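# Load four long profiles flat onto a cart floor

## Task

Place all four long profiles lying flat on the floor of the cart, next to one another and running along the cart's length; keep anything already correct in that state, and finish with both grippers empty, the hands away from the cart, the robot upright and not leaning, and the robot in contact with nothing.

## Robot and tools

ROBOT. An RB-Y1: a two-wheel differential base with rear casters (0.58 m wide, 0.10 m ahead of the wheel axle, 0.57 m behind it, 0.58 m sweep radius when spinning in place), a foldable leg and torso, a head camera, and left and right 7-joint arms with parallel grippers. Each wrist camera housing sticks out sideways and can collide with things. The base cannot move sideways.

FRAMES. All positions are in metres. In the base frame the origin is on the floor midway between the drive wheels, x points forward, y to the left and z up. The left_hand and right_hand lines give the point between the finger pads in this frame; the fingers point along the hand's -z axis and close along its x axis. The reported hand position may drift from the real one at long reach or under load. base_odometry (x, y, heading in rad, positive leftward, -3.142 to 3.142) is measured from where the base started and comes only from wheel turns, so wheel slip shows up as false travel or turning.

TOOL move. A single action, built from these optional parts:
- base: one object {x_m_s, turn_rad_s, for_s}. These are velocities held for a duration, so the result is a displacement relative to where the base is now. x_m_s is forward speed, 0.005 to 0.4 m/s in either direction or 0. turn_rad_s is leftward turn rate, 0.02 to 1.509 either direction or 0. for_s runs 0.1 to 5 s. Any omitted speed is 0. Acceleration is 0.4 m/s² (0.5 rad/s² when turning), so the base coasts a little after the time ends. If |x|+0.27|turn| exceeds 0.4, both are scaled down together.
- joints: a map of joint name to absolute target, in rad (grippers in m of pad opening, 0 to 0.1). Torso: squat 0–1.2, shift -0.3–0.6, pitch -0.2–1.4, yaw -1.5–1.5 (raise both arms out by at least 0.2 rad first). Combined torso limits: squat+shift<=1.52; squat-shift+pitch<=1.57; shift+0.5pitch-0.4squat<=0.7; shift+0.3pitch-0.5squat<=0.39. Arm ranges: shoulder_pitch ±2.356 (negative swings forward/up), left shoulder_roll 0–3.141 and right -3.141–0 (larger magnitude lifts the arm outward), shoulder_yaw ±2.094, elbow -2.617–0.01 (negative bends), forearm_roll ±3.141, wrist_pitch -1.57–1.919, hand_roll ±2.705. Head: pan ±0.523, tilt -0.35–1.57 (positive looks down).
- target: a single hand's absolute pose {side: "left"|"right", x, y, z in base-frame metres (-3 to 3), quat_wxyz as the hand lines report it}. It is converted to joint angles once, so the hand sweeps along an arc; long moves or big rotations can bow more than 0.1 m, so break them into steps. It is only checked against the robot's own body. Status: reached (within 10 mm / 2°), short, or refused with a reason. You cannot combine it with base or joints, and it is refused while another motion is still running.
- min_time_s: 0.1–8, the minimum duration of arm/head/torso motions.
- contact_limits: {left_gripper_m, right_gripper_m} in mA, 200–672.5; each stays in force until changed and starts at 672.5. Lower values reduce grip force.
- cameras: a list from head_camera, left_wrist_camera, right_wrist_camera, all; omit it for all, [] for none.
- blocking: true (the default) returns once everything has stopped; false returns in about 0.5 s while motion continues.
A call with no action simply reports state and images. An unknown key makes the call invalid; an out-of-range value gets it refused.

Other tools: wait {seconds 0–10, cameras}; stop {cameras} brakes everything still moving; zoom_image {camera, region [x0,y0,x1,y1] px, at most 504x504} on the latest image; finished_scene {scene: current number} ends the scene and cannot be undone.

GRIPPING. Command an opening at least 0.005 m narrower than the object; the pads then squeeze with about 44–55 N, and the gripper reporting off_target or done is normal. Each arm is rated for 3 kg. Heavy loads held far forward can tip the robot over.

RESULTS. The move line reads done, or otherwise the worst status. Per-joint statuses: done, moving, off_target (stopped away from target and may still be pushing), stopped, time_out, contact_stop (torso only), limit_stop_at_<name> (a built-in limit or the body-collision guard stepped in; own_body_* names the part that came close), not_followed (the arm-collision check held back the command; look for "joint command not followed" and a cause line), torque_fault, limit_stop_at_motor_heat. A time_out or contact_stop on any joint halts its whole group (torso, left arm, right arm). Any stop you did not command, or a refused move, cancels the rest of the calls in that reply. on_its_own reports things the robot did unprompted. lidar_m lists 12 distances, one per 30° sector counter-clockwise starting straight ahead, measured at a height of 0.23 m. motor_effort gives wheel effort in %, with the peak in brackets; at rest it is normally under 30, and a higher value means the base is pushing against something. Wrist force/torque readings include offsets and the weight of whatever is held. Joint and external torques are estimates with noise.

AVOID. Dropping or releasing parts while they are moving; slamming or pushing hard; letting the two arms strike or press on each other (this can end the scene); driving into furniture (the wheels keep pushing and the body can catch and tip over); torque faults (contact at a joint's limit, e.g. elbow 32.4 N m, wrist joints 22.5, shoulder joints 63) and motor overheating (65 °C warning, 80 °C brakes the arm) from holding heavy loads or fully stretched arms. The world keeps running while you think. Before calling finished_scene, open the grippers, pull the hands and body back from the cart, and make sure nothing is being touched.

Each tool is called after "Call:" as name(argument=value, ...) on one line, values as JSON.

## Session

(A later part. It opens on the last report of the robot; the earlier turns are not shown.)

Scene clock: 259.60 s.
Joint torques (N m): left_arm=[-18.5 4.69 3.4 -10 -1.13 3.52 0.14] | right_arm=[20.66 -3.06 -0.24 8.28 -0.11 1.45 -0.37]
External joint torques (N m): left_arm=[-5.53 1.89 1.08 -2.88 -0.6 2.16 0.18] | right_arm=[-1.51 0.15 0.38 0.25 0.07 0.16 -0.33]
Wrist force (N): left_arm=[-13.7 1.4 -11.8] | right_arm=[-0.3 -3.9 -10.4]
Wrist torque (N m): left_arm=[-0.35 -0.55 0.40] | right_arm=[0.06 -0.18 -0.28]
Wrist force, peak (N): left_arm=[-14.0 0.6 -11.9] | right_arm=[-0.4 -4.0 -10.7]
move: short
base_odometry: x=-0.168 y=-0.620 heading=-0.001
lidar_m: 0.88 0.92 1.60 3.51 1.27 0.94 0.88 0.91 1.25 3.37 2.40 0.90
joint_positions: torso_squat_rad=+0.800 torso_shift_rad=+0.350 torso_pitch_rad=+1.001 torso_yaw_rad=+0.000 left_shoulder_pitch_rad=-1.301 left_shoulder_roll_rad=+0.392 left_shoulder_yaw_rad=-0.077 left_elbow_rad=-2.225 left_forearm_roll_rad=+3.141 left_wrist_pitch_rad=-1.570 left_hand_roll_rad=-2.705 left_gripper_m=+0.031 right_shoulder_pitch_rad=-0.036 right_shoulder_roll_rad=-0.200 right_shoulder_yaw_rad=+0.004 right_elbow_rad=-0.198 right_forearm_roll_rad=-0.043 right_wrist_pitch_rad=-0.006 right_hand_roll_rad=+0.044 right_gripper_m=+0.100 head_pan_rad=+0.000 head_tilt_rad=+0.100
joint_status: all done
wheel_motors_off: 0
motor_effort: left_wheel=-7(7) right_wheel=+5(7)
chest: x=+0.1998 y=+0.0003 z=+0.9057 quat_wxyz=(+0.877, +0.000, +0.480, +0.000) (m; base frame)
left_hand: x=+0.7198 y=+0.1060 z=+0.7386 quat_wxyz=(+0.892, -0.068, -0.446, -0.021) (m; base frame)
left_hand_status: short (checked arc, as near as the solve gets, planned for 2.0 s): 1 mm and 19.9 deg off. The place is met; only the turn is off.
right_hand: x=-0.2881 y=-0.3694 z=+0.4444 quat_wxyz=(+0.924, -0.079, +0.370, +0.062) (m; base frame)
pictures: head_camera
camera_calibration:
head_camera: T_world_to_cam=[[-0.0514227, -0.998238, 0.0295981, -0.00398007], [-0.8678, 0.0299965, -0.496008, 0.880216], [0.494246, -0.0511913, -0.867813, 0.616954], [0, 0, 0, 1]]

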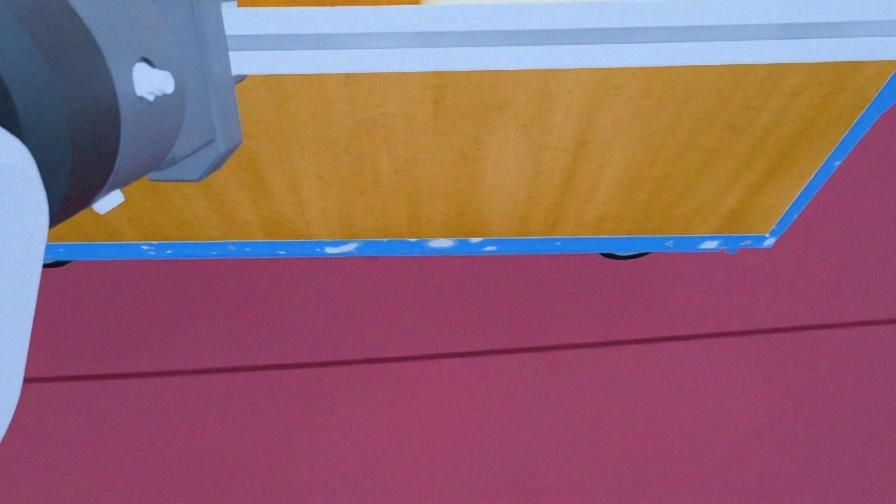

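Call:
move(joints={"left_wrist_pitch_rad":0}, min_time_s=2.5, cameras=["head_camera"])

Call:
move(joints={"left_forearm_roll_rad":0.0,"left_hand_roll_rad":0.436}, min_time_s=3, cameras=["head_camera"])

Call:
move(joints={"left_wrist_pitch_rad":1.6}, min_time_s=2.5, cameras=["head_camera"])

Scene clock: 272.00 s.
Joint torques (N m): left_arm=[-17.74 2.79 3.43 -9.68 -0.56 2.81 0.12] | right_arm=[20.47 -2.43 -0.34 7.99 0.12 1.43 -0.32]
External joint torques (N m): left_arm=[-4.99 0.61 1 -2.73 -0.46 1.63 0.16] | right_arm=[-1.71 0.78 0.27 -0.04 0.3 0.14 -0.29]
Wrist force (N): left_arm=[-11.3 -0.2 9.1] | right_arm=[-0.5 -4.0 -10.4]
Wrist torque (N m): left_arm=[-0.16 -0.49 0.38] | right_arm=[0.08 -0.20 -0.28]
Wrist force, peak (N): left_arm=[-14.4 1.5 -11.9] | right_arm=[-0.4 -4.2 -10.7]
move: done
base_odometry: x=-0.168 y=-0.620 heading=-0.001
lidar_m: 0.87 0.92 1.61 3.50 1.28 0.94 0.87 0.91 1.25 3.37 2.40 0.91
joint_positions: torso_squat_rad=+0.800 torso_shift_rad=+0.350 torso_pitch_rad=+1.001 torso_yaw_rad=+0.000 left_shoulder_pitch_rad=-1.302 left_shoulder_roll_rad=+0.392 left_shoulder_yaw_rad=-0.077 left_elbow_rad=-2.225 left_forearm_roll_rad=+3.141 left_wrist_pitch_rad=+0.000 left_hand_roll_rad=-2.705 left_gripper_m=+0.031 right_shoulder_pitch_rad=-0.036 right_shoulder_roll_rad=-0.200 right_shoulder_yaw_rad=+0.004 right_elbow_rad=-0.198 right_forearm_roll_rad=-0.043 right_wrist_pitch_rad=-0.006 right_hand_roll_rad=+0.044 right_gripper_m=+0.100 head_pan_rad=+0.000 head_tilt_rad=+0.100
joint_status: all done
wheel_motors_off: 0
motor_effort: left_wheel=-6(7) right_wheel=+4(7)
chest: x=+0.1998 y=+0.0003 z=+0.9057 quat_wxyz=(+0.877, +0.000, +0.480, +0.000) (m; base frame)
left_hand: x=+0.6535 y=+0.0464 z=+1.0522 quat_wxyz=(+0.325, -0.328, -0.881, -0.105) (m; base frame)
right_hand: x=-0.2881 y=-0.3694 z=+0.4444 quat_wxyz=(+0.924, -0.079, +0.370, +0.062) (m; base frame)
pictures: head_camera
camera_calibration:
head_camera: T_world_to_cam=[[-0.0514227, -0.998238, 0.029598, -0.00398003], [-0.8678, 0.0299966, -0.496008, 0.880216], [0.494246, -0.0511912, -0.867814, 0.616954], [0, 0, 0, 1]]

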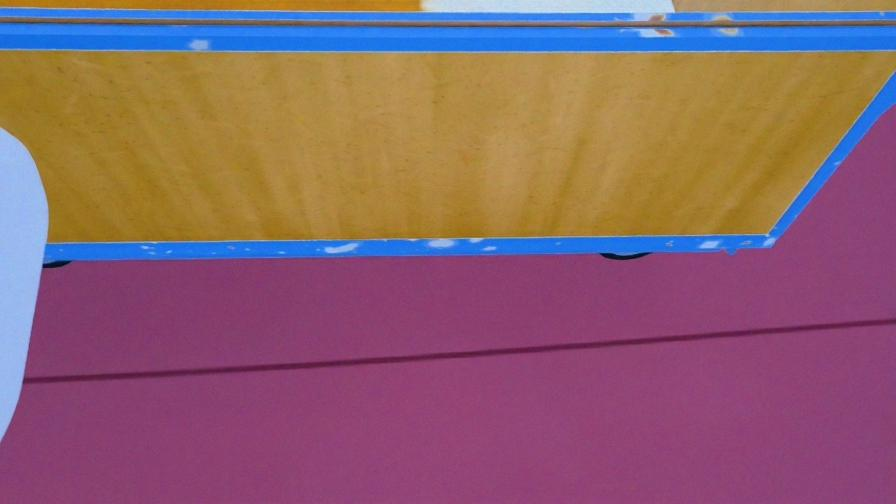

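Scene clock: 275.30 s.
Joint torques (N m): left_arm=[-17.11 2.56 3.26 -9.7 -0.23 -2.22 -0.16] | right_arm=[20.17 -2.88 -0.32 8.12 0.06 1.32 -0.24]
External joint torques (N m): left_arm=[-4.51 0.53 0.82 -2.89 -0.26 -1.18 -0.12] | right_arm=[-2.01 0.33 0.29 0.08 0.24 0.03 -0.21]
Wrist force (N): left_arm=[-11.6 0.1 8.6] | right_arm=[-0.4 -3.9 -10.3]
Wrist torque (N m): left_arm=[-0.14 -0.51 0.36] | right_arm=[0.06 -0.19 -0.28]
Wrist force, peak (N): left_arm=[-12.1 0.3 9.2] | right_arm=[-0.4 -4.2 -10.6]
move: done
base_odometry: x=-0.168 y=-0.620 heading=-0.001
lidar_m: 0.88 0.92 1.60 3.49 1.28 0.93 0.88 0.91 1.25 3.37 2.39 0.91
joint_positions: torso_squat_rad=+0.800 torso_shift_rad=+0.350 torso_pitch_rad=+1.001 torso_yaw_rad=+0.000 left_shoulder_pitch_rad=-1.302 left_shoulder_roll_rad=+0.392 left_shoulder_yaw_rad=-0.077 left_elbow_rad=-2.225 left_forearm_roll_rad=+0.000 left_wrist_pitch_rad=+0.000 left_hand_roll_rad=+0.436 left_gripper_m=+0.031 right_shoulder_pitch_rad=-0.036 right_shoulder_roll_rad=-0.200 right_shoulder_yaw_rad=+0.004 right_elbow_rad=-0.198 right_forearm_roll_rad=-0.043 right_wrist_pitch_rad=-0.006 right_hand_roll_rad=+0.044 right_gripper_m=+0.100 head_pan_rad=+0.000 head_tilt_rad=+0.100
joint_status: all done
wheel_motors_off: 0
motor_effort: left_wheel=-6(7) right_wheel=+4(7)
chest: x=+0.1998 y=+0.0003 z=+0.9057 quat_wxyz=(+0.877, +0.000, +0.480, +0.000) (m; base frame)
left_hand: x=+0.6535 y=+0.0464 z=+1.0522 quat_wxyz=(+0.325, -0.328, -0.881, -0.105) (m; base frame)
right_hand: x=-0.2881 y=-0.3694 z=+0.4444 quat_wxyz=(+0.924, -0.079, +0.370, +0.062) (m; base frame)
pictures: head_camera
camera_calibration:
head_camera: T_world_to_cam=[[-0.0514228, -0.998238, 0.0295982, -0.00398013], [-0.8678, 0.0299966, -0.496008, 0.880216], [0.494246, -0.0511914, -0.867813, 0.616954], [0, 0, 0, 1]]

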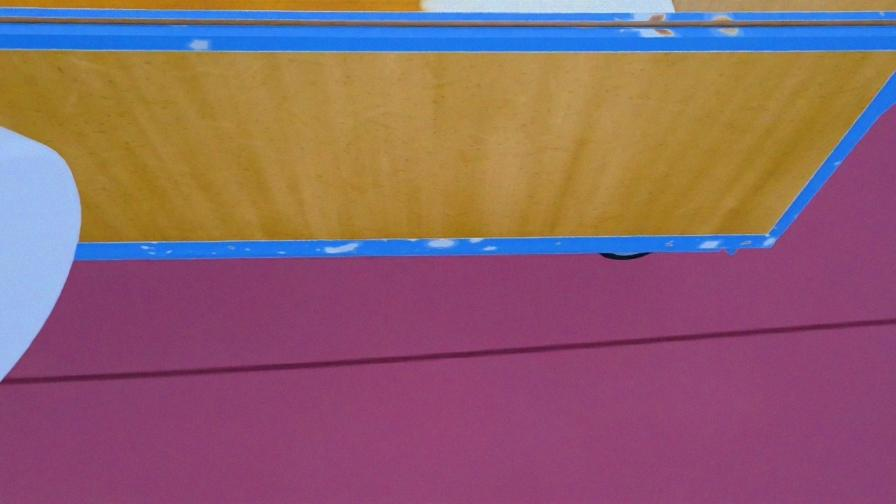

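Scene clock: 278.10 s.
Joint torques (N m): left_arm=[-18.15 3.89 3.15 -10.18 -0.93 -3.45 0.04] | right_arm=[20.77 -2.91 -0.24 8.32 -0.02 1.21 -0.49]
External joint torques (N m): left_arm=[-5.11 1.24 0.77 -2.98 -0.49 -2.02 0.09] | right_arm=[-1.4 0.3 0.37 0.28 0.16 -0.08 -0.45]
Wrist force (N): left_arm=[-12.9 1.0 -12.7] | right_arm=[-0.3 -4.1 -10.4]
Wrist torque (N m): left_arm=[-0.34 -0.53 0.41] | right_arm=[0.09 -0.17 -0.27]
Wrist force, peak (N): left_arm=[-13.7 1.6 -12.7] | right_arm=[-0.6 -4.1 -10.7]
move: done
base_odometry: x=-0.168 y=-0.620 heading=-0.001
lidar_m: 0.88 0.92 1.61 3.51 1.28 0.93 0.87 0.91 1.26 3.35 2.39 0.92
joint_positions: torso_squat_rad=+0.800 torso_shift_rad=+0.350 torso_pitch_rad=+1.001 torso_yaw_rad=+0.000 left_shoulder_pitch_rad=-1.302 left_shoulder_roll_rad=+0.392 left_shoulder_yaw_rad=-0.077 left_elbow_rad=-2.225 left_forearm_roll_rad=+0.000 left_wrist_pitch_rad=+1.600 left_hand_roll_rad=+0.436 left_gripper_m=+0.031 right_shoulder_pitch_rad=-0.036 right_shoulder_roll_rad=-0.200 right_shoulder_yaw_rad=+0.004 right_elbow_rad=-0.198 right_forearm_roll_rad=-0.043 right_wrist_pitch_rad=-0.006 right_hand_roll_rad=+0.044 right_gripper_m=+0.100 head_pan_rad=+0.000 head_tilt_rad=+0.100
joint_status: all done
wheel_motors_off: 0
motor_effort: left_wheel=-6(7) right_wheel=+4(6)
chest: x=+0.1998 y=+0.0003 z=+0.9057 quat_wxyz=(+0.877, +0.000, +0.480, +0.000) (m; base frame)
left_hand: x=+0.7163 y=+0.1087 z=+0.7333 quat_wxyz=(+0.899, -0.062, -0.434, -0.019) (m; base frame)
right_hand: x=-0.2881 y=-0.3694 z=+0.4444 quat_wxyz=(+0.924, -0.079, +0.370, +0.062) (m; base frame)
pictures: head_camera
camera_calibration:
head_camera: T_world_to_cam=[[-0.0514229, -0.998238, 0.0295982, -0.00398016], [-0.8678, 0.0299967, -0.496008, 0.880216], [0.494246, -0.0511915, -0.867814, 0.616954], [0, 0, 0, 1]]

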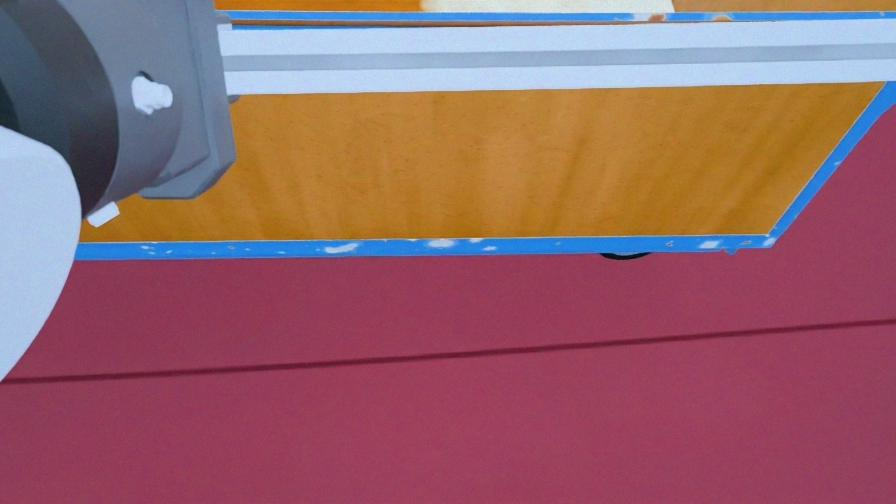

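Call:
move(target={"side":"left","x":0.72,"y":0.106,"z":0.76,"quat_wxyz":[0.940,0,-0.342,0]}, cameras=[], min_time_s=2)

Call:
move(joints={"head_tilt_rad":-0.3}, cameras=["head_camera"])

Scene clock: 283.67 s.
Joint torques (N m): left_arm=[-21.44 0.61 -1.67 -8.58 -0.8 -2.46 -0.15] | right_arm=[20.63 -2.56 -0.27 8.11 -0.01 1.52 -0.52]
External joint torques (N m): left_arm=[-5.4 -0.08 -0.4 -2.3 -0.69 -1.2 -0.12] | right_arm=[-1.54 0.65 0.35 0.07 0.17 0.23 -0.48]
Wrist force (N): left_arm=[-10.6 -0.7 -14.7] | right_arm=[-0.3 -4.0 -10.5]
Wrist torque (N m): left_arm=[-0.27 -0.44 0.36] | right_arm=[0.07 -0.18 -0.28]
Wrist force, peak (N): left_arm=[-13.6 1.1 -13.1] | right_arm=[-0.3 -4.0 -10.8]
move: done
base_odometry: x=-0.168 y=-0.620 heading=-0.001
lidar_m: 0.87 0.91 1.60 3.51 1.29 0.94 0.88 0.91 1.23 3.37 2.39 0.90
joint_positions: torso_squat_rad=+0.800 torso_shift_rad=+0.350 torso_pitch_rad=+1.001 torso_yaw_rad=+0.000 left_shoulder_pitch_rad=-1.593 left_shoulder_roll_rad=+0.080 left_shoulder_yaw_rad=+0.099 left_elbow_rad=-2.069 left_forearm_roll_rad=-0.320 left_wrist_pitch_rad=+1.919 left_hand_roll_rad=+0.103 left_gripper_m=+0.031 right_shoulder_pitch_rad=-0.036 right_shoulder_roll_rad=-0.200 right_shoulder_yaw_rad=+0.004 right_elbow_rad=-0.198 right_forearm_roll_rad=-0.043 right_wrist_pitch_rad=-0.006 right_hand_roll_rad=+0.044 right_gripper_m=+0.100 head_pan_rad=+0.000 head_tilt_rad=+0.100
joint_status: all done
wheel_motors_off: 0
motor_effort: left_wheel=-6(7) right_wheel=+5(7)
chest: x=+0.1998 y=+0.0003 z=+0.9057 quat_wxyz=(+0.877, +0.000, +0.480, +0.000) (m; base frame)
left_hand: x=+0.7196 y=+0.1061 z=+0.7589 quat_wxyz=(+0.940, +0.000, -0.342, +0.000) (m; base frame)
left_hand_status: reached (checked arc, planned for 2.0 s): 1 mm and 0.0 deg off.
right_hand: x=-0.2881 y=-0.3694 z=+0.4444 quat_wxyz=(+0.924, -0.079, +0.370, +0.062) (m; base frame)
pictures: none

Scene clock: 284.60 s.
Joint torques (N m): left_arm=[-22.19 -0.71 -1.66 -8.65 -0.67 -2.4 -0.38] | right_arm=[20.2 -2.96 -0.32 8.16 -0.05 1.49 -0.14]
External joint torques (N m): left_arm=[-6.15 -1.4 -0.39 -2.37 -0.56 -1.14 -0.34] | right_arm=[-1.97 0.25 0.29 0.12 0.13 0.2 -0.1]
Wrist force (N): left_arm=[-10.7 0.2 -15.0] | right_arm=[-0.6 -3.9 -10.5]
Wrist torque (N m): left_arm=[-0.39 -0.43 0.36] | right_arm=[0.09 -0.22 -0.28]
Wrist force, peak (N): left_arm=[-10.7 -0.2 -15.3] | right_arm=[-0.5 -4.1 -10.7]
move: done
base_odometry: x=-0.168 y=-0.620 heading=-0.001
lidar_m: 0.87 0.91 1.60 3.50 1.28 0.93 0.88 0.91 1.24 3.37 2.39 0.91
joint_positions: torso_squat_rad=+0.800 torso_shift_rad=+0.350 torso_pitch_rad=+1.001 torso_yaw_rad=+0.000 left_shoulder_pitch_rad=-1.593 left_shoulder_roll_rad=+0.080 left_shoulder_yaw_rad=+0.099 left_elbow_rad=-2.069 left_forearm_roll_rad=-0.320 left_wrist_pitch_rad=+1.919 left_hand_roll_rad=+0.103 left_gripper_m=+0.031 right_shoulder_pitch_rad=-0.036 right_shoulder_roll_rad=-0.200 right_shoulder_yaw_rad=+0.004 right_elbow_rad=-0.198 right_forearm_roll_rad=-0.043 right_wrist_pitch_rad=-0.006 right_hand_roll_rad=+0.044 right_gripper_m=+0.100 head_pan_rad=+0.000 head_tilt_rad=-0.300
joint_status: all done
wheel_motors_off: 0
motor_effort: left_wheel=-6(7) right_wheel=+4(7)
chest: x=+0.1998 y=+0.0003 z=+0.9057 quat_wxyz=(+0.877, +0.000, +0.480, +0.000) (m; base frame)
left_hand: x=+0.7196 y=+0.1061 z=+0.7589 quat_wxyz=(+0.940, +0.000, -0.342, +0.000) (m; base frame)
right_hand: x=-0.2881 y=-0.3694 z=+0.4444 quat_wxyz=(+0.924, -0.079, +0.370, +0.062) (m; base frame)
pictures: head_camera
camera_calibration:
head_camera: T_world_to_cam=[[-0.0586625, -0.998253, 0.00704928, 0.0212109], [-0.606154, 0.0300083, -0.794781, 1.07808], [0.793181, -0.0508968, -0.606855, 0.243637], [0, 0, 0, 1]]

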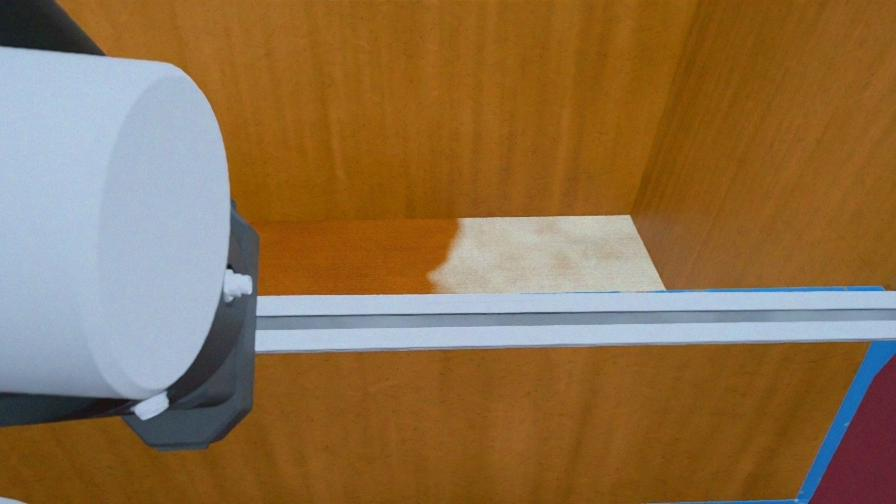

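Call:
move(target={"side":"left","x":0.72,"y":0.114,"z":0.78,"quat_wxyz":[0.950,0,-0.312,0]}, cameras=[], min_time_s=1)

Call:
move(base={"x_m_s":0.15,"for_s":2.7}, cameras=["head_camera","left_wrist_camera"])

Scene clock: 294.30 s.
Joint torques (N m): left_arm=[-21.73 0.39 -2.43 -8.41 -0.66 -2.35 -0.33] | right_arm=[20.36 -2.38 -0.54 8.32 -0.2 1.4 -0.1]
External joint torques (N m): left_arm=[-5.63 -0.09 -0.07 -2.62 -0.68 -1.04 -0.29] | right_arm=[-1.81 0.83 0.07 0.28 -0.02 0.12 -0.06]
Wrist force (N): left_arm=[-11.4 -0.2 -14.4] | right_arm=[-0.3 -4.0 -10.4]
Wrist torque (N m): left_arm=[-0.31 -0.52 0.36] | right_arm=[0.07 -0.17 -0.27]
Wrist force, peak (N): left_arm=[-11.9 -0.4 -14.9] | right_arm=[-0.6 -4.3 -10.7]
move: short
base_odometry: x=-0.168 y=-0.620 heading=-0.001
lidar_m: 0.87 0.91 1.60 3.50 1.27 0.94 0.88 0.91 1.24 3.36 2.40 0.91
joint_positions: torso_squat_rad=+0.800 torso_shift_rad=+0.350 torso_pitch_rad=+1.001 torso_yaw_rad=+0.000 left_shoulder_pitch_rad=-1.643 left_shoulder_roll_rad=+0.000 left_shoulder_yaw_rad=+0.179 left_elbow_rad=-2.099 left_forearm_roll_rad=-0.413 left_wrist_pitch_rad=+1.919 left_hand_roll_rad=-0.024 left_gripper_m=+0.031 right_shoulder_pitch_rad=-0.036 right_shoulder_roll_rad=-0.200 right_shoulder_yaw_rad=+0.004 right_elbow_rad=-0.198 right_forearm_roll_rad=-0.043 right_wrist_pitch_rad=-0.006 right_hand_roll_rad=+0.044 right_gripper_m=+0.100 head_pan_rad=+0.000 head_tilt_rad=-0.300
joint_status: all done
wheel_motors_off: 0
motor_effort: left_wheel=-6(7) right_wheel=+6(8)
chest: x=+0.1998 y=+0.0003 z=+0.9057 quat_wxyz=(+0.877, +0.000, +0.480, +0.000) (m; base frame)
left_hand: x=+0.7202 y=+0.1142 z=+0.7787 quat_wxyz=(+0.935, +0.003, -0.354, +0.001) (m; base frame)
left_hand_status: short (checked arc, as near as the solve gets, planned for 1.0 s): 1 mm and 5.2 deg off. The place is met; only the turn is off.
right_hand: x=-0.2881 y=-0.3694 z=+0.4444 quat_wxyz=(+0.924, -0.079, +0.370, +0.062) (m; base frame)
pictures: none

Scene clock: 297.67 s.
Joint torques (N m): left_arm=[-20.49 -0.54 -2.74 -7.93 -0.3 -2.75 -0.2] | right_arm=[21.09 -2.59 -0.11 8.39 0.13 1.28 -0.19]
External joint torques (N m): left_arm=[-4.4 -1.02 -0.37 -2.14 -0.32 -1.45 -0.16] | right_arm=[-1.08 0.61 0.51 0.36 0.31 -0.01 -0.15]
Wrist force (N): left_arm=[-11.6 -0.4 -14.3] | right_arm=[-0.5 -4.0 -10.4]
Wrist torque (N m): left_arm=[-0.26 -0.53 0.31] | right_arm=[0.09 -0.21 -0.27]
Wrist force, peak (N): left_arm=[-11.5 -0.4 -15.9] | right_arm=[-0.6 -3.9 -10.9]
move: done
base_odometry: x=+0.237 y=-0.621 heading=-0.001
lidar_m: 0.47 0.50 0.68 4.93 1.84 1.34 1.27 1.33 1.82 4.88 0.67 0.49
base_status: done (sent for 2.7 of 2.7 s)
joint_positions: torso_squat_rad=+0.800 torso_shift_rad=+0.350 torso_pitch_rad=+1.001 torso_yaw_rad=+0.000 left_shoulder_pitch_rad=-1.644 left_shoulder_roll_rad=+0.000 left_shoulder_yaw_rad=+0.179 left_elbow_rad=-2.100 left_forearm_roll_rad=-0.413 left_wrist_pitch_rad=+1.919 left_hand_roll_rad=-0.024 left_gripper_m=+0.031 right_shoulder_pitch_rad=-0.036 right_shoulder_roll_rad=-0.200 right_shoulder_yaw_rad=+0.004 right_elbow_rad=-0.198 right_forearm_roll_rad=-0.043 right_wrist_pitch_rad=-0.006 right_hand_roll_rad=+0.044 right_gripper_m=+0.100 head_pan_rad=+0.000 head_tilt_rad=-0.300
wheel_motors_off: 0
motor_effort: left_wheel=-1(27) right_wheel=-2(30)
chest: x=+0.1999 y=+0.0003 z=+0.9056 quat_wxyz=(+0.877, +0.000, +0.480, +0.000) (m; base frame)
left_hand: x=+0.7203 y=+0.1141 z=+0.7787 quat_wxyz=(+0.935, +0.003, -0.354, +0.001) (m; base frame)
right_hand: x=-0.2880 y=-0.3693 z=+0.4444 quat_wxyz=(+0.924, -0.079, +0.370, +0.062) (m; base frame)
pictures: head_camera, left_wrist_camera
camera_calibration:
head_camera: T_world_to_cam=[[-0.0586615, -0.998253, 0.0070577, 0.0212071], [-0.606264, 0.030008, -0.794697, 1.07803], [0.793097, -0.050897, -0.606965, 0.243679], [0, 0, 0, 1]]
left_wrist_camera: T_world_to_cam=[[0.72548, 0.0201172, 0.687949, -1.06113], [-0.310229, -0.882708, 0.352966, 0.0812816], [0.614359, -0.469492, -0.634146, 0.183684], [0, 0, 0, 1]]

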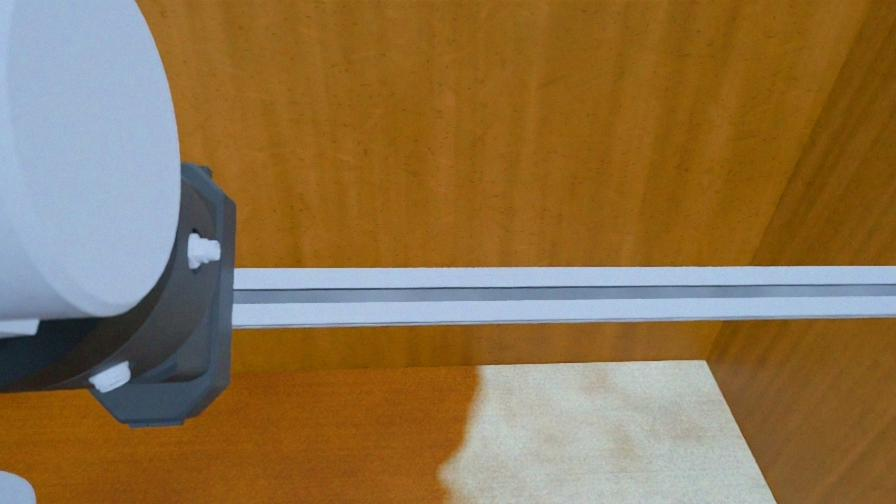

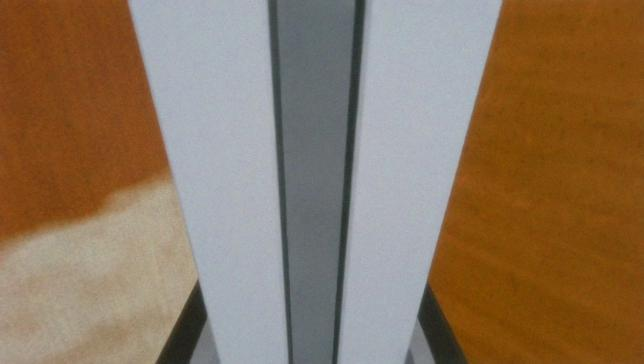

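Call:
move(base={"x_m_s":0.1,"for_s":2.0}, cameras=["head_camera"])

Call:
move(target={"side":"left","x":0.68,"y":0.114,"z":0.62,"quat_wxyz":[0.983,0,-0.184,0]}, cameras=["head_camera"], min_time_s=2)

Scene clock: 308.17 s.
Joint torques (N m): left_arm=[-20.64 0.32 -2.82 -8.11 -0.48 -2.9 -0.14] | right_arm=[21.18 -2.71 0.04 8.53 0.03 1.49 -0.31]
External joint torques (N m): left_arm=[-4.55 -0.16 -0.45 -2.31 -0.5 -1.6 -0.1] | right_arm=[-0.99 0.5 0.65 0.49 0.2 0.2 -0.27]
Wrist force (N): left_arm=[-11.5 -0.4 -15.1] | right_arm=[-0.4 -4.0 -10.5]
Wrist torque (N m): left_arm=[-0.24 -0.51 0.37] | right_arm=[0.09 -0.19 -0.29]
Wrist force, peak (N): left_arm=[-12.2 -0.4 -15.4] | right_arm=[-0.7 -4.0 -10.8]
move: done
base_odometry: x=+0.437 y=-0.621 heading=-0.001
lidar_m: 0.26 0.29 0.40 2.01 2.14 1.55 1.48 1.53 2.09 4.35 0.38 0.28
base_status: done (sent for 2 of 2 s)
joint_positions: torso_squat_rad=+0.800 torso_shift_rad=+0.350 torso_pitch_rad=+1.001 torso_yaw_rad=+0.000 left_shoulder_pitch_rad=-1.644 left_shoulder_roll_rad=+0.000 left_shoulder_yaw_rad=+0.179 left_elbow_rad=-2.100 left_forearm_roll_rad=-0.413 left_wrist_pitch_rad=+1.919 left_hand_roll_rad=-0.024 left_gripper_m=+0.031 right_shoulder_pitch_rad=-0.036 right_shoulder_roll_rad=-0.200 right_shoulder_yaw_rad=+0.004 right_elbow_rad=-0.198 right_forearm_roll_rad=-0.043 right_wrist_pitch_rad=-0.006 right_hand_roll_rad=+0.044 right_gripper_m=+0.100 head_pan_rad=+0.000 head_tilt_rad=-0.300
wheel_motors_off: 0
motor_effort: left_wheel=-1(27) right_wheel=-3(27)
chest: x=+0.1998 y=+0.0003 z=+0.9056 quat_wxyz=(+0.877, +0.000, +0.480, +0.000) (m; base frame)
left_hand: x=+0.7202 y=+0.1141 z=+0.7787 quat_wxyz=(+0.935, +0.003, -0.354, +0.001) (m; base frame)
right_hand: x=-0.2880 y=-0.3693 z=+0.4444 quat_wxyz=(+0.924, -0.079, +0.370, +0.062) (m; base frame)
pictures: head_camera
camera_calibration:
head_camera: T_world_to_cam=[[-0.0586618, -0.998253, 0.00705536, 0.0212073], [-0.606232, 0.0300081, -0.794721, 1.07804], [0.793121, -0.050897, -0.606934, 0.243679], [0, 0, 0, 1]]

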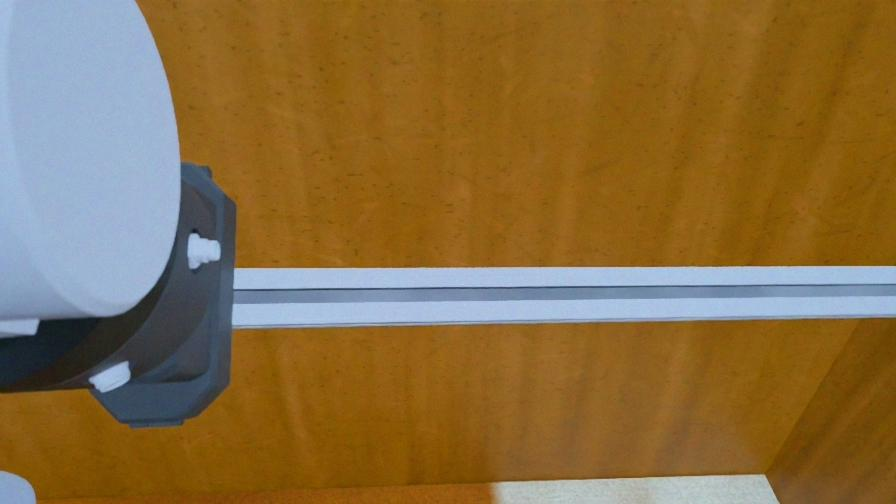

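Scene clock: 310.50 s.
Joint torques (N m): left_arm=[-17.93 1.84 -2.45 -10.38 0.07 -1.68 0.45] | right_arm=[21.7 -3.19 -0.18 8.54 -0.07 1.15 -0.25]
External joint torques (N m): left_arm=[-3.05 1.91 -0.24 -2.62 0.11 -0.92 0.47] | right_arm=[-0.47 0.02 0.43 0.5 0.11 -0.14 -0.22]
Wrist force (N): left_arm=[-6.7 -0.5 -17.6] | right_arm=[-0.4 -4.3 -10.3]
Wrist torque (N m): left_arm=[-0.36 -0.41 0.29] | right_arm=[0.11 -0.19 -0.28]
Wrist force, peak (N): left_arm=[-7.0 -0.4 -18.3] | right_arm=[-0.3 -4.2 -10.7]
move: done
base_odometry: x=+0.437 y=-0.621 heading=-0.001
lidar_m: 0.27 0.29 0.41 2.00 2.15 1.56 1.48 1.53 2.09 4.36 0.39 0.28
joint_positions: torso_squat_rad=+0.800 torso_shift_rad=+0.350 torso_pitch_rad=+1.001 torso_yaw_rad=+0.000 left_shoulder_pitch_rad=-1.413 left_shoulder_roll_rad=+0.002 left_shoulder_yaw_rad=+0.192 left_elbow_rad=-1.879 left_forearm_roll_rad=-0.290 left_wrist_pitch_rad=+1.845 left_hand_roll_rad=+0.072 left_gripper_m=+0.031 right_shoulder_pitch_rad=-0.036 right_shoulder_roll_rad=-0.200 right_shoulder_yaw_rad=+0.004 right_elbow_rad=-0.198 right_forearm_roll_rad=-0.043 right_wrist_pitch_rad=-0.006 right_hand_roll_rad=+0.044 right_gripper_m=+0.100 head_pan_rad=+0.000 head_tilt_rad=-0.300
joint_status: all done
wheel_motors_off: 0
motor_effort: left_wheel=-1(3) right_wheel=-3(7)
chest: x=+0.1998 y=+0.0003 z=+0.9056 quat_wxyz=(+0.877, +0.000, +0.480, +0.000) (m; base frame)
left_hand: x=+0.6795 y=+0.1139 z=+0.6195 quat_wxyz=(+0.983, +0.000, -0.183, +0.000) (m; base frame)
left_hand_status: reached (checked arc, planned for 2.0 s): 1 mm and 0.1 deg off.
right_hand: x=-0.2880 y=-0.3693 z=+0.4444 quat_wxyz=(+0.924, -0.079, +0.370, +0.062) (m; base frame)
pictures: head_camera
camera_calibration:
head_camera: T_world_to_cam=[[-0.0586618, -0.998253, 0.00705519, 0.0212074], [-0.606232, 0.0300081, -0.794722, 1.07804], [0.793122, -0.0508969, -0.606933, 0.243679], [0, 0, 0, 1]]

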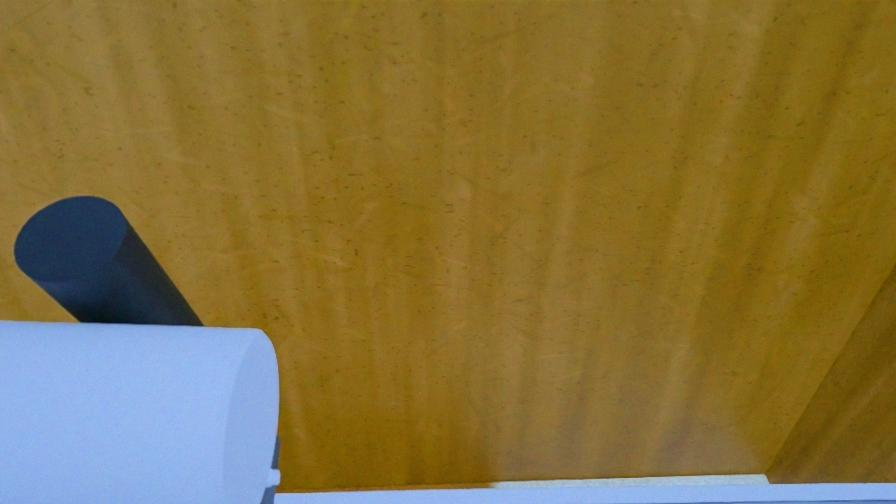

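Call:
move(joints={"head_tilt_rad":0.15}, cameras=[])

Call:
move(target={"side":"left","x":0.67,"y":0.114,"z":0.45,"quat_wxyz":[0.996,0,-0.087,0]}, cameras=["head_camera","left_wrist_camera"], min_time_s=2)

Scene clock: 316.47 s.
Joint torques (N m): left_arm=[-18.31 2.35 -2.09 -9.72 -0.04 -1.72 0.49] | right_arm=[20.75 -3.26 0.03 8.44 0.03 1.49 -0.28]
External joint torques (N m): left_arm=[-3.42 2.42 0.13 -1.97 0 -0.97 0.51] | right_arm=[-1.42 -0.05 0.64 0.4 0.2 0.2 -0.24]
Wrist force (N): left_arm=[-6.6 -0.7 -17.5] | right_arm=[-0.3 -4.1 -10.5]
Wrist torque (N m): left_arm=[-0.27 -0.38 0.31] | right_arm=[0.09 -0.17 -0.28]
Wrist force, peak (N): left_arm=[-6.8 -0.3 -18.3] | right_arm=[-0.5 -4.1 -10.7]
move: done
base_odometry: x=+0.437 y=-0.621 heading=-0.001
lidar_m: 0.27 0.29 0.39 2.01 2.13 1.56 1.48 1.55 2.09 4.35 0.39 0.28
joint_positions: torso_squat_rad=+0.800 torso_shift_rad=+0.350 torso_pitch_rad=+1.001 torso_yaw_rad=+0.000 left_shoulder_pitch_rad=-1.413 left_shoulder_roll_rad=+0.002 left_shoulder_yaw_rad=+0.192 left_elbow_rad=-1.879 left_forearm_roll_rad=-0.290 left_wrist_pitch_rad=+1.845 left_hand_roll_rad=+0.072 left_gripper_m=+0.031 right_shoulder_pitch_rad=-0.036 right_shoulder_roll_rad=-0.200 right_shoulder_yaw_rad=+0.004 right_elbow_rad=-0.198 right_forearm_roll_rad=-0.043 right_wrist_pitch_rad=-0.006 right_hand_roll_rad=+0.044 right_gripper_m=+0.100 head_pan_rad=+0.000 head_tilt_rad=+0.150
joint_status: all done
wheel_motors_off: 0
motor_effort: left_wheel=-1(3) right_wheel=-2(5)
chest: x=+0.1998 y=+0.0003 z=+0.9056 quat_wxyz=(+0.877, +0.000, +0.480, +0.000) (m; base frame)
left_hand: x=+0.6795 y=+0.1139 z=+0.6195 quat_wxyz=(+0.983, +0.000, -0.183, +0.000) (m; base frame)
right_hand: x=-0.2880 y=-0.3693 z=+0.4444 quat_wxyz=(+0.924, -0.079, +0.370, +0.062) (m; base frame)
pictures: none

Scene clock: 318.80 s.
Joint torques (N m): left_arm=[-18.66 1.59 -1.79 -10.92 -0.01 -0.7 0.33] | right_arm=[20.56 -2.75 -0.26 8.35 0.13 1.44 -0.28]
External joint torques (N m): left_arm=[-3.34 1.11 -0.04 -2.49 0.02 -0.3 0.34] | right_arm=[-1.62 0.46 0.35 0.32 0.31 0.15 -0.24]
Wrist force (N): left_arm=[-3.4 -0.2 -18.6] | right_arm=[-0.6 -4.0 -10.4]
Wrist torque (N m): left_arm=[-0.40 -0.24 0.30] | right_arm=[0.08 -0.20 -0.27]
Wrist force, peak (N): left_arm=[-3.9 -0.8 -19.3] | right_arm=[-0.5 -4.2 -10.6]
move: done
base_odometry: x=+0.437 y=-0.621 heading=-0.001
lidar_m: 0.27 0.29 0.41 2.00 2.14 1.57 1.48 1.55 2.09 4.36 0.39 0.28
joint_positions: torso_squat_rad=+0.800 torso_shift_rad=+0.350 torso_pitch_rad=+1.001 torso_yaw_rad=+0.000 left_shoulder_pitch_rad=-1.394 left_shoulder_roll_rad=+0.051 left_shoulder_yaw_rad=+0.263 left_elbow_rad=-1.268 left_forearm_roll_rad=-0.208 left_wrist_pitch_rad=+1.423 left_hand_roll_rad=+0.149 left_gripper_m=+0.031 right_shoulder_pitch_rad=-0.036 right_shoulder_roll_rad=-0.200 right_shoulder_yaw_rad=+0.004 right_elbow_rad=-0.198 right_forearm_roll_rad=-0.043 right_wrist_pitch_rad=-0.006 right_hand_roll_rad=+0.044 right_gripper_m=+0.100 head_pan_rad=+0.000 head_tilt_rad=+0.150
joint_status: all done
wheel_motors_off: 0
motor_effort: left_wheel=-2(2) right_wheel=-3(6)
chest: x=+0.1998 y=+0.0003 z=+0.9056 quat_wxyz=(+0.877, +0.000, +0.480, +0.000) (m; base frame)
left_hand: x=+0.6692 y=+0.1140 z=+0.4495 quat_wxyz=(+0.996, +0.000, -0.086, +0.000) (m; base frame)
left_hand_status: reached (checked arc, planned for 2.0 s): 1 mm and 0.1 deg off.
right_hand: x=-0.2880 y=-0.3693 z=+0.4444 quat_wxyz=(+0.924, -0.079, +0.370, +0.062) (m; base frame)
pictures: head_camera, left_wrist_camera
camera_calibration:
head_camera: T_world_to_cam=[[-0.0499009, -0.998236, 0.0321647, -0.00710934], [-0.891531, 0.0300038, -0.451966, 0.845422], [0.450203, -0.0512293, -0.891455, 0.657164], [0, 0, 0, 1]]
left_wrist_camera: T_world_to_cam=[[0.978399, 0.0206173, 0.205694, -0.750193], [-0.0801088, -0.879454, 0.469195, -0.0251018], [0.190572, -0.475537, -0.858805, 0.391564], [0, 0, 0, 1]]

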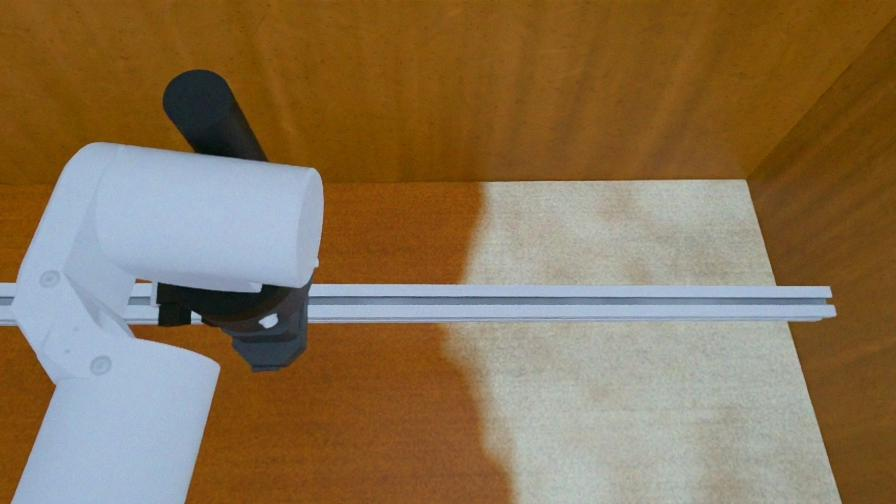

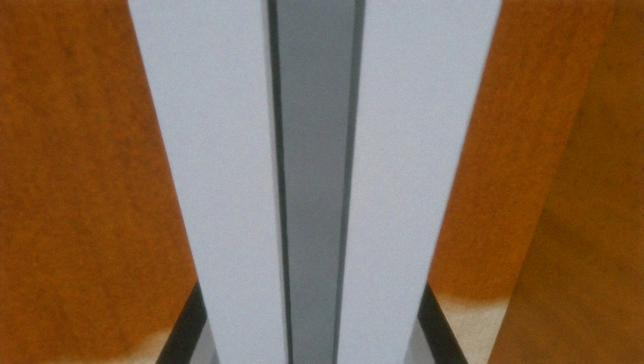

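Call:
move(target={"side":"left","x":0.67,"y":0.097,"z":0.40,"quat_wxyz":[0.998,0,-0.06,0]}, cameras=[], min_time_s=1)

Call:
move(joints={"head_pan_rad":0.5}, cameras=["head_camera"])

Scene clock: 327.53 s.
Joint torques (N m): left_arm=[-20.85 1.95 -1.19 -9.95 -0.42 -0.37 0] | right_arm=[20.73 -2.68 -0.57 8.6 0.03 1.35 -0.28]
External joint torques (N m): left_arm=[-4.33 1.23 0.12 -2.11 -0.39 -0.07 0] | right_arm=[-1.44 0.53 0.04 0.56 0.2 0.06 -0.24]
Wrist force (N): left_arm=[-2.5 0.0 -18.6] | right_arm=[-0.5 -4.1 -10.7]
Wrist torque (N m): left_arm=[-0.47 -0.20 0.24] | right_arm=[0.08 -0.21 -0.28]
Wrist force, peak (N): left_arm=[-5.6 -0.5 -19.4] | right_arm=[-0.5 -4.1 -10.7]
move: done
base_odometry: x=+0.437 y=-0.621 heading=-0.001
lidar_m: 0.27 0.28 0.41 2.01 2.13 1.56 1.48 1.54 2.09 4.36 0.39 0.27
joint_positions: torso_squat_rad=+0.800 torso_shift_rad=+0.350 torso_pitch_rad=+1.001 torso_yaw_rad=+0.000 left_shoulder_pitch_rad=-1.513 left_shoulder_roll_rad=+0.085 left_shoulder_yaw_rad=+0.267 left_elbow_rad=-0.886 left_forearm_roll_rad=-0.201 left_wrist_pitch_rad=+1.221 left_hand_roll_rad=+0.226 left_gripper_m=+0.031 right_shoulder_pitch_rad=-0.036 right_shoulder_roll_rad=-0.200 right_shoulder_yaw_rad=+0.004 right_elbow_rad=-0.198 right_forearm_roll_rad=-0.043 right_wrist_pitch_rad=-0.006 right_hand_roll_rad=+0.044 right_gripper_m=+0.100 head_pan_rad=+0.000 head_tilt_rad=+0.150
joint_status: all done
wheel_motors_off: 0
motor_effort: left_wheel=+0(2) right_wheel=-4(6)
chest: x=+0.1998 y=+0.0003 z=+0.9056 quat_wxyz=(+0.877, +0.000, +0.480, +0.000) (m; base frame)
left_hand: x=+0.6689 y=+0.0972 z=+0.3998 quat_wxyz=(+0.998, +0.000, -0.060, +0.000) (m; base frame)
left_hand_status: reached (checked arc, planned for 1.0 s): 1 mm and 0.1 deg off.
right_hand: x=-0.2880 y=-0.3693 z=+0.4444 quat_wxyz=(+0.924, -0.079, +0.370, +0.062) (m; base frame)
pictures: none

Scene clock: 328.53 s.
Joint torques (N m): left_arm=[-21.03 2.35 -0.56 -9.61 -0.57 -0.41 0.37] | right_arm=[21.18 -2.46 0.04 8.52 0.2 1.29 -0.34]
External joint torques (N m): left_arm=[-4.52 1.63 0.75 -1.78 -0.54 -0.1 0.38] | right_arm=[-1 0.75 0.65 0.48 0.38 0 -0.3]
Wrist force (N): left_arm=[-2.6 -0.1 -18.3] | right_arm=[-0.2 -4.1 -10.4]
Wrist torque (N m): left_arm=[-0.48 -0.23 0.27] | right_arm=[0.09 -0.17 -0.27]
Wrist force, peak (N): left_arm=[-2.9 0.3 -18.6] | right_arm=[-0.4 -4.2 -10.5]
move: done
base_odometry: x=+0.437 y=-0.621 heading=-0.001
lidar_m: 0.27 0.28 0.41 2.00 2.14 1.55 1.47 1.54 2.10 4.35 0.38 0.28
joint_positions: torso_squat_rad=+0.800 torso_shift_rad=+0.350 torso_pitch_rad=+1.001 torso_yaw_rad=+0.000 left_shoulder_pitch_rad=-1.513 left_shoulder_roll_rad=+0.085 left_shoulder_yaw_rad=+0.267 left_elbow_rad=-0.886 left_forearm_roll_rad=-0.201 left_wrist_pitch_rad=+1.221 left_hand_roll_rad=+0.226 left_gripper_m=+0.031 right_shoulder_pitch_rad=-0.036 right_shoulder_roll_rad=-0.200 right_shoulder_yaw_rad=+0.004 right_elbow_rad=-0.198 right_forearm_roll_rad=-0.043 right_wrist_pitch_rad=-0.006 right_hand_roll_rad=+0.044 right_gripper_m=+0.100 head_pan_rad=+0.500 head_tilt_rad=+0.150
joint_status: all done
wheel_motors_off: 0
motor_effort: left_wheel=-1(2) right_wheel=-3(4)
chest: x=+0.1998 y=+0.0003 z=+0.9056 quat_wxyz=(+0.877, +0.000, +0.480, +0.000) (m; base frame)
left_hand: x=+0.6689 y=+0.0972 z=+0.3998 quat_wxyz=(+0.998, +0.000, -0.060, +0.000) (m; base frame)
right_hand: x=-0.2880 y=-0.3693 z=+0.4444 quat_wxyz=(+0.924, -0.079, +0.370, +0.062) (m; base frame)
pictures: head_camera
camera_calibration:
head_camera: T_world_to_cam=[[0.211862, -0.901976, -0.376238, 0.29974], [-0.892799, -0.0220348, -0.449916, 0.843887], [0.397522, 0.431225, -0.809951, 0.595879], [0, 0, 0, 1]]

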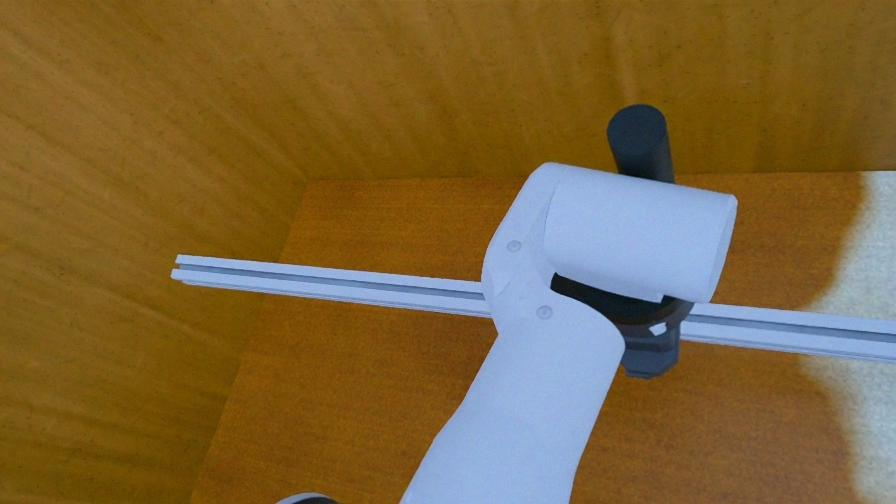

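Call:
move(target={"side":"left","x":0.66,"y":0.07,"z":0.36,"quat_wxyz":[0.998,0,-0.06,0]}, cameras=["head_camera"], min_time_s=1.5)

Call:
zoom_image(camera="head_camera", region=[100, 150, 400, 450])

Call:
move(joints={"head_pan_rad":-0.4}, cameras=["head_camera"])

Scene clock: 345.03 s.
Joint torques (N m): left_arm=[-22.8 -2.48 -1.2 -9.62 0.86 -1.12 0.92] | right_arm=[20.89 -2.88 -0.41 8.62 -0.12 1.2 -0.32]
External joint torques (N m): left_arm=[-5.37 -3.04 -0.48 -2.96 0.9 -0.81 0.94] | right_arm=[-1.28 0.32 0.21 0.58 0.06 -0.09 -0.28]
Wrist force (N): left_arm=[-3.2 3.9 -17.9] | right_arm=[-0.5 -3.9 -10.2]
Wrist torque (N m): left_arm=[-0.38 -0.27 -0.01] | right_arm=[0.05 -0.21 -0.28]
Wrist force, peak (N): left_arm=[-5.5 14.8 -18.3] | right_arm=[-0.3 -4.1 -10.7]
move: done
base_odometry: x=+0.437 y=-0.621 heading=-0.001
lidar_m: 0.27 0.28 0.40 2.00 2.14 1.55 1.48 1.54 2.10 4.35 0.38 0.28
joint_positions: torso_squat_rad=+0.800 torso_shift_rad=+0.350 torso_pitch_rad=+1.001 torso_yaw_rad=+0.000 left_shoulder_pitch_rad=-1.665 left_shoulder_roll_rad=+0.102 left_shoulder_yaw_rad=+0.241 left_elbow_rad=-0.436 left_forearm_roll_rad=-0.227 left_wrist_pitch_rad=+0.934 left_hand_roll_rad=+0.362 left_gripper_m=+0.031 right_shoulder_pitch_rad=-0.036 right_shoulder_roll_rad=-0.200 right_shoulder_yaw_rad=+0.004 right_elbow_rad=-0.198 right_forearm_roll_rad=-0.043 right_wrist_pitch_rad=-0.006 right_hand_roll_rad=+0.044 right_gripper_m=+0.100 head_pan_rad=+0.500 head_tilt_rad=+0.150
joint_status: all done
wheel_motors_off: 0
motor_effort: left_wheel=+1(2) right_wheel=-2(6)
chest: x=+0.1998 y=+0.0003 z=+0.9056 quat_wxyz=(+0.877, +0.000, +0.480, +0.000) (m; base frame)
left_hand: x=+0.6587 y=+0.0714 z=+0.3596 quat_wxyz=(+0.998, +0.000, -0.061, +0.000) (m; base frame)
left_hand_status: reached (checked arc, planned for 1.5 s): 2 mm and 0.2 deg off.
right_hand: x=-0.2880 y=-0.3693 z=+0.4443 quat_wxyz=(+0.924, -0.079, +0.370, +0.062) (m; base frame)
pictures: head_camera
camera_calibration:
head_camera: T_world_to_cam=[[0.211964, -0.901912, -0.376332, 0.299816], [-0.892797, -0.0220891, -0.449918, 0.843889], [0.397474, 0.431354, -0.809906, 0.595843], [0, 0, 0, 1]]

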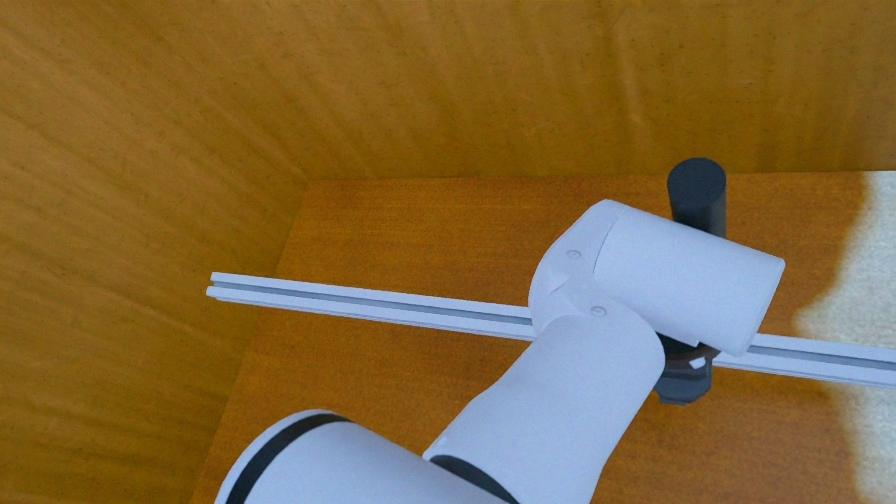

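Scaled by 1.680 from the camera's 896x504 image, which has a finer 1280x720 frame.

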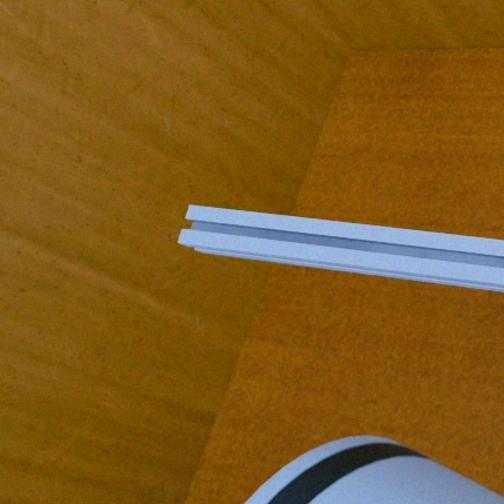

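Scene clock: 346.30 s.
Joint torques (N m): left_arm=[-23.56 -2.83 -0.96 -9.3 0.8 -1.03 0.77] | right_arm=[20.92 -3.1 -0.19 8.22 -0.08 1.49 -0.32]
External joint torques (N m): left_arm=[-6.2 -3.38 -0.24 -2.66 0.85 -0.73 0.78] | right_arm=[-1.25 0.11 0.43 0.18 0.1 0.2 -0.28]
Wrist force (N): left_arm=[-2.9 4.0 -17.9] | right_arm=[-0.3 -3.9 -10.5]
Wrist torque (N m): left_arm=[-0.43 -0.21 -0.03] | right_arm=[0.08 -0.18 -0.28]
Wrist force, peak (N): left_arm=[-3.3 4.2 -18.9] | right_arm=[-0.3 -4.0 -10.7]
move: done
base_odometry: x=+0.437 y=-0.621 heading=-0.001
lidar_m: 0.26 0.28 0.40 2.01 2.13 1.56 1.48 1.54 2.09 4.36 0.38 0.28
joint_positions: torso_squat_rad=+0.800 torso_shift_rad=+0.350 torso_pitch_rad=+1.001 torso_yaw_rad=+0.000 left_shoulder_pitch_rad=-1.665 left_shoulder_roll_rad=+0.102 left_shoulder_yaw_rad=+0.241 left_elbow_rad=-0.436 left_forearm_roll_rad=-0.227 left_wrist_pitch_rad=+0.934 left_hand_roll_rad=+0.362 left_gripper_m=+0.031 right_shoulder_pitch_rad=-0.036 right_shoulder_roll_rad=-0.200 right_shoulder_yaw_rad=+0.004 right_elbow_rad=-0.198 right_forearm_roll_rad=-0.043 right_wrist_pitch_rad=-0.006 right_hand_roll_rad=+0.044 right_gripper_m=+0.100 head_pan_rad=-0.400 head_tilt_rad=+0.150
joint_status: all done
wheel_motors_off: 0
motor_effort: left_wheel=+2(2) right_wheel=-2(6)
chest: x=+0.1998 y=+0.0003 z=+0.9056 quat_wxyz=(+0.877, +0.000, +0.480, +0.000) (m; base frame)
left_hand: x=+0.6587 y=+0.0714 z=+0.3596 quat_wxyz=(+0.998, +0.000, -0.061, +0.000) (m; base frame)
right_hand: x=-0.2880 y=-0.3693 z=+0.4443 quat_wxyz=(+0.924, -0.079, +0.370, +0.062) (m; base frame)
pictures: head_camera
camera_calibration:
head_camera: T_world_to_cam=[[-0.257348, -0.89849, 0.35565, -0.250169], [-0.880811, 0.0667429, -0.46874, 0.858022], [0.397421, -0.43389, -0.808576, 0.59493], [0, 0, 0, 1]]

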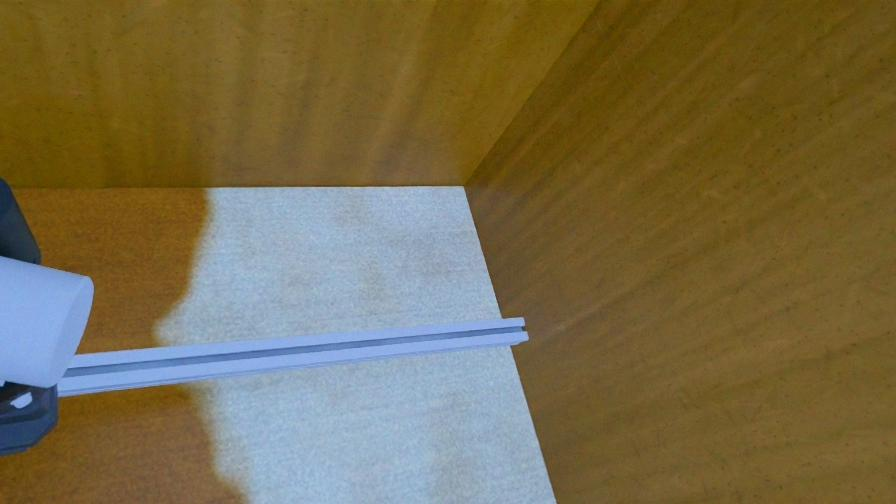

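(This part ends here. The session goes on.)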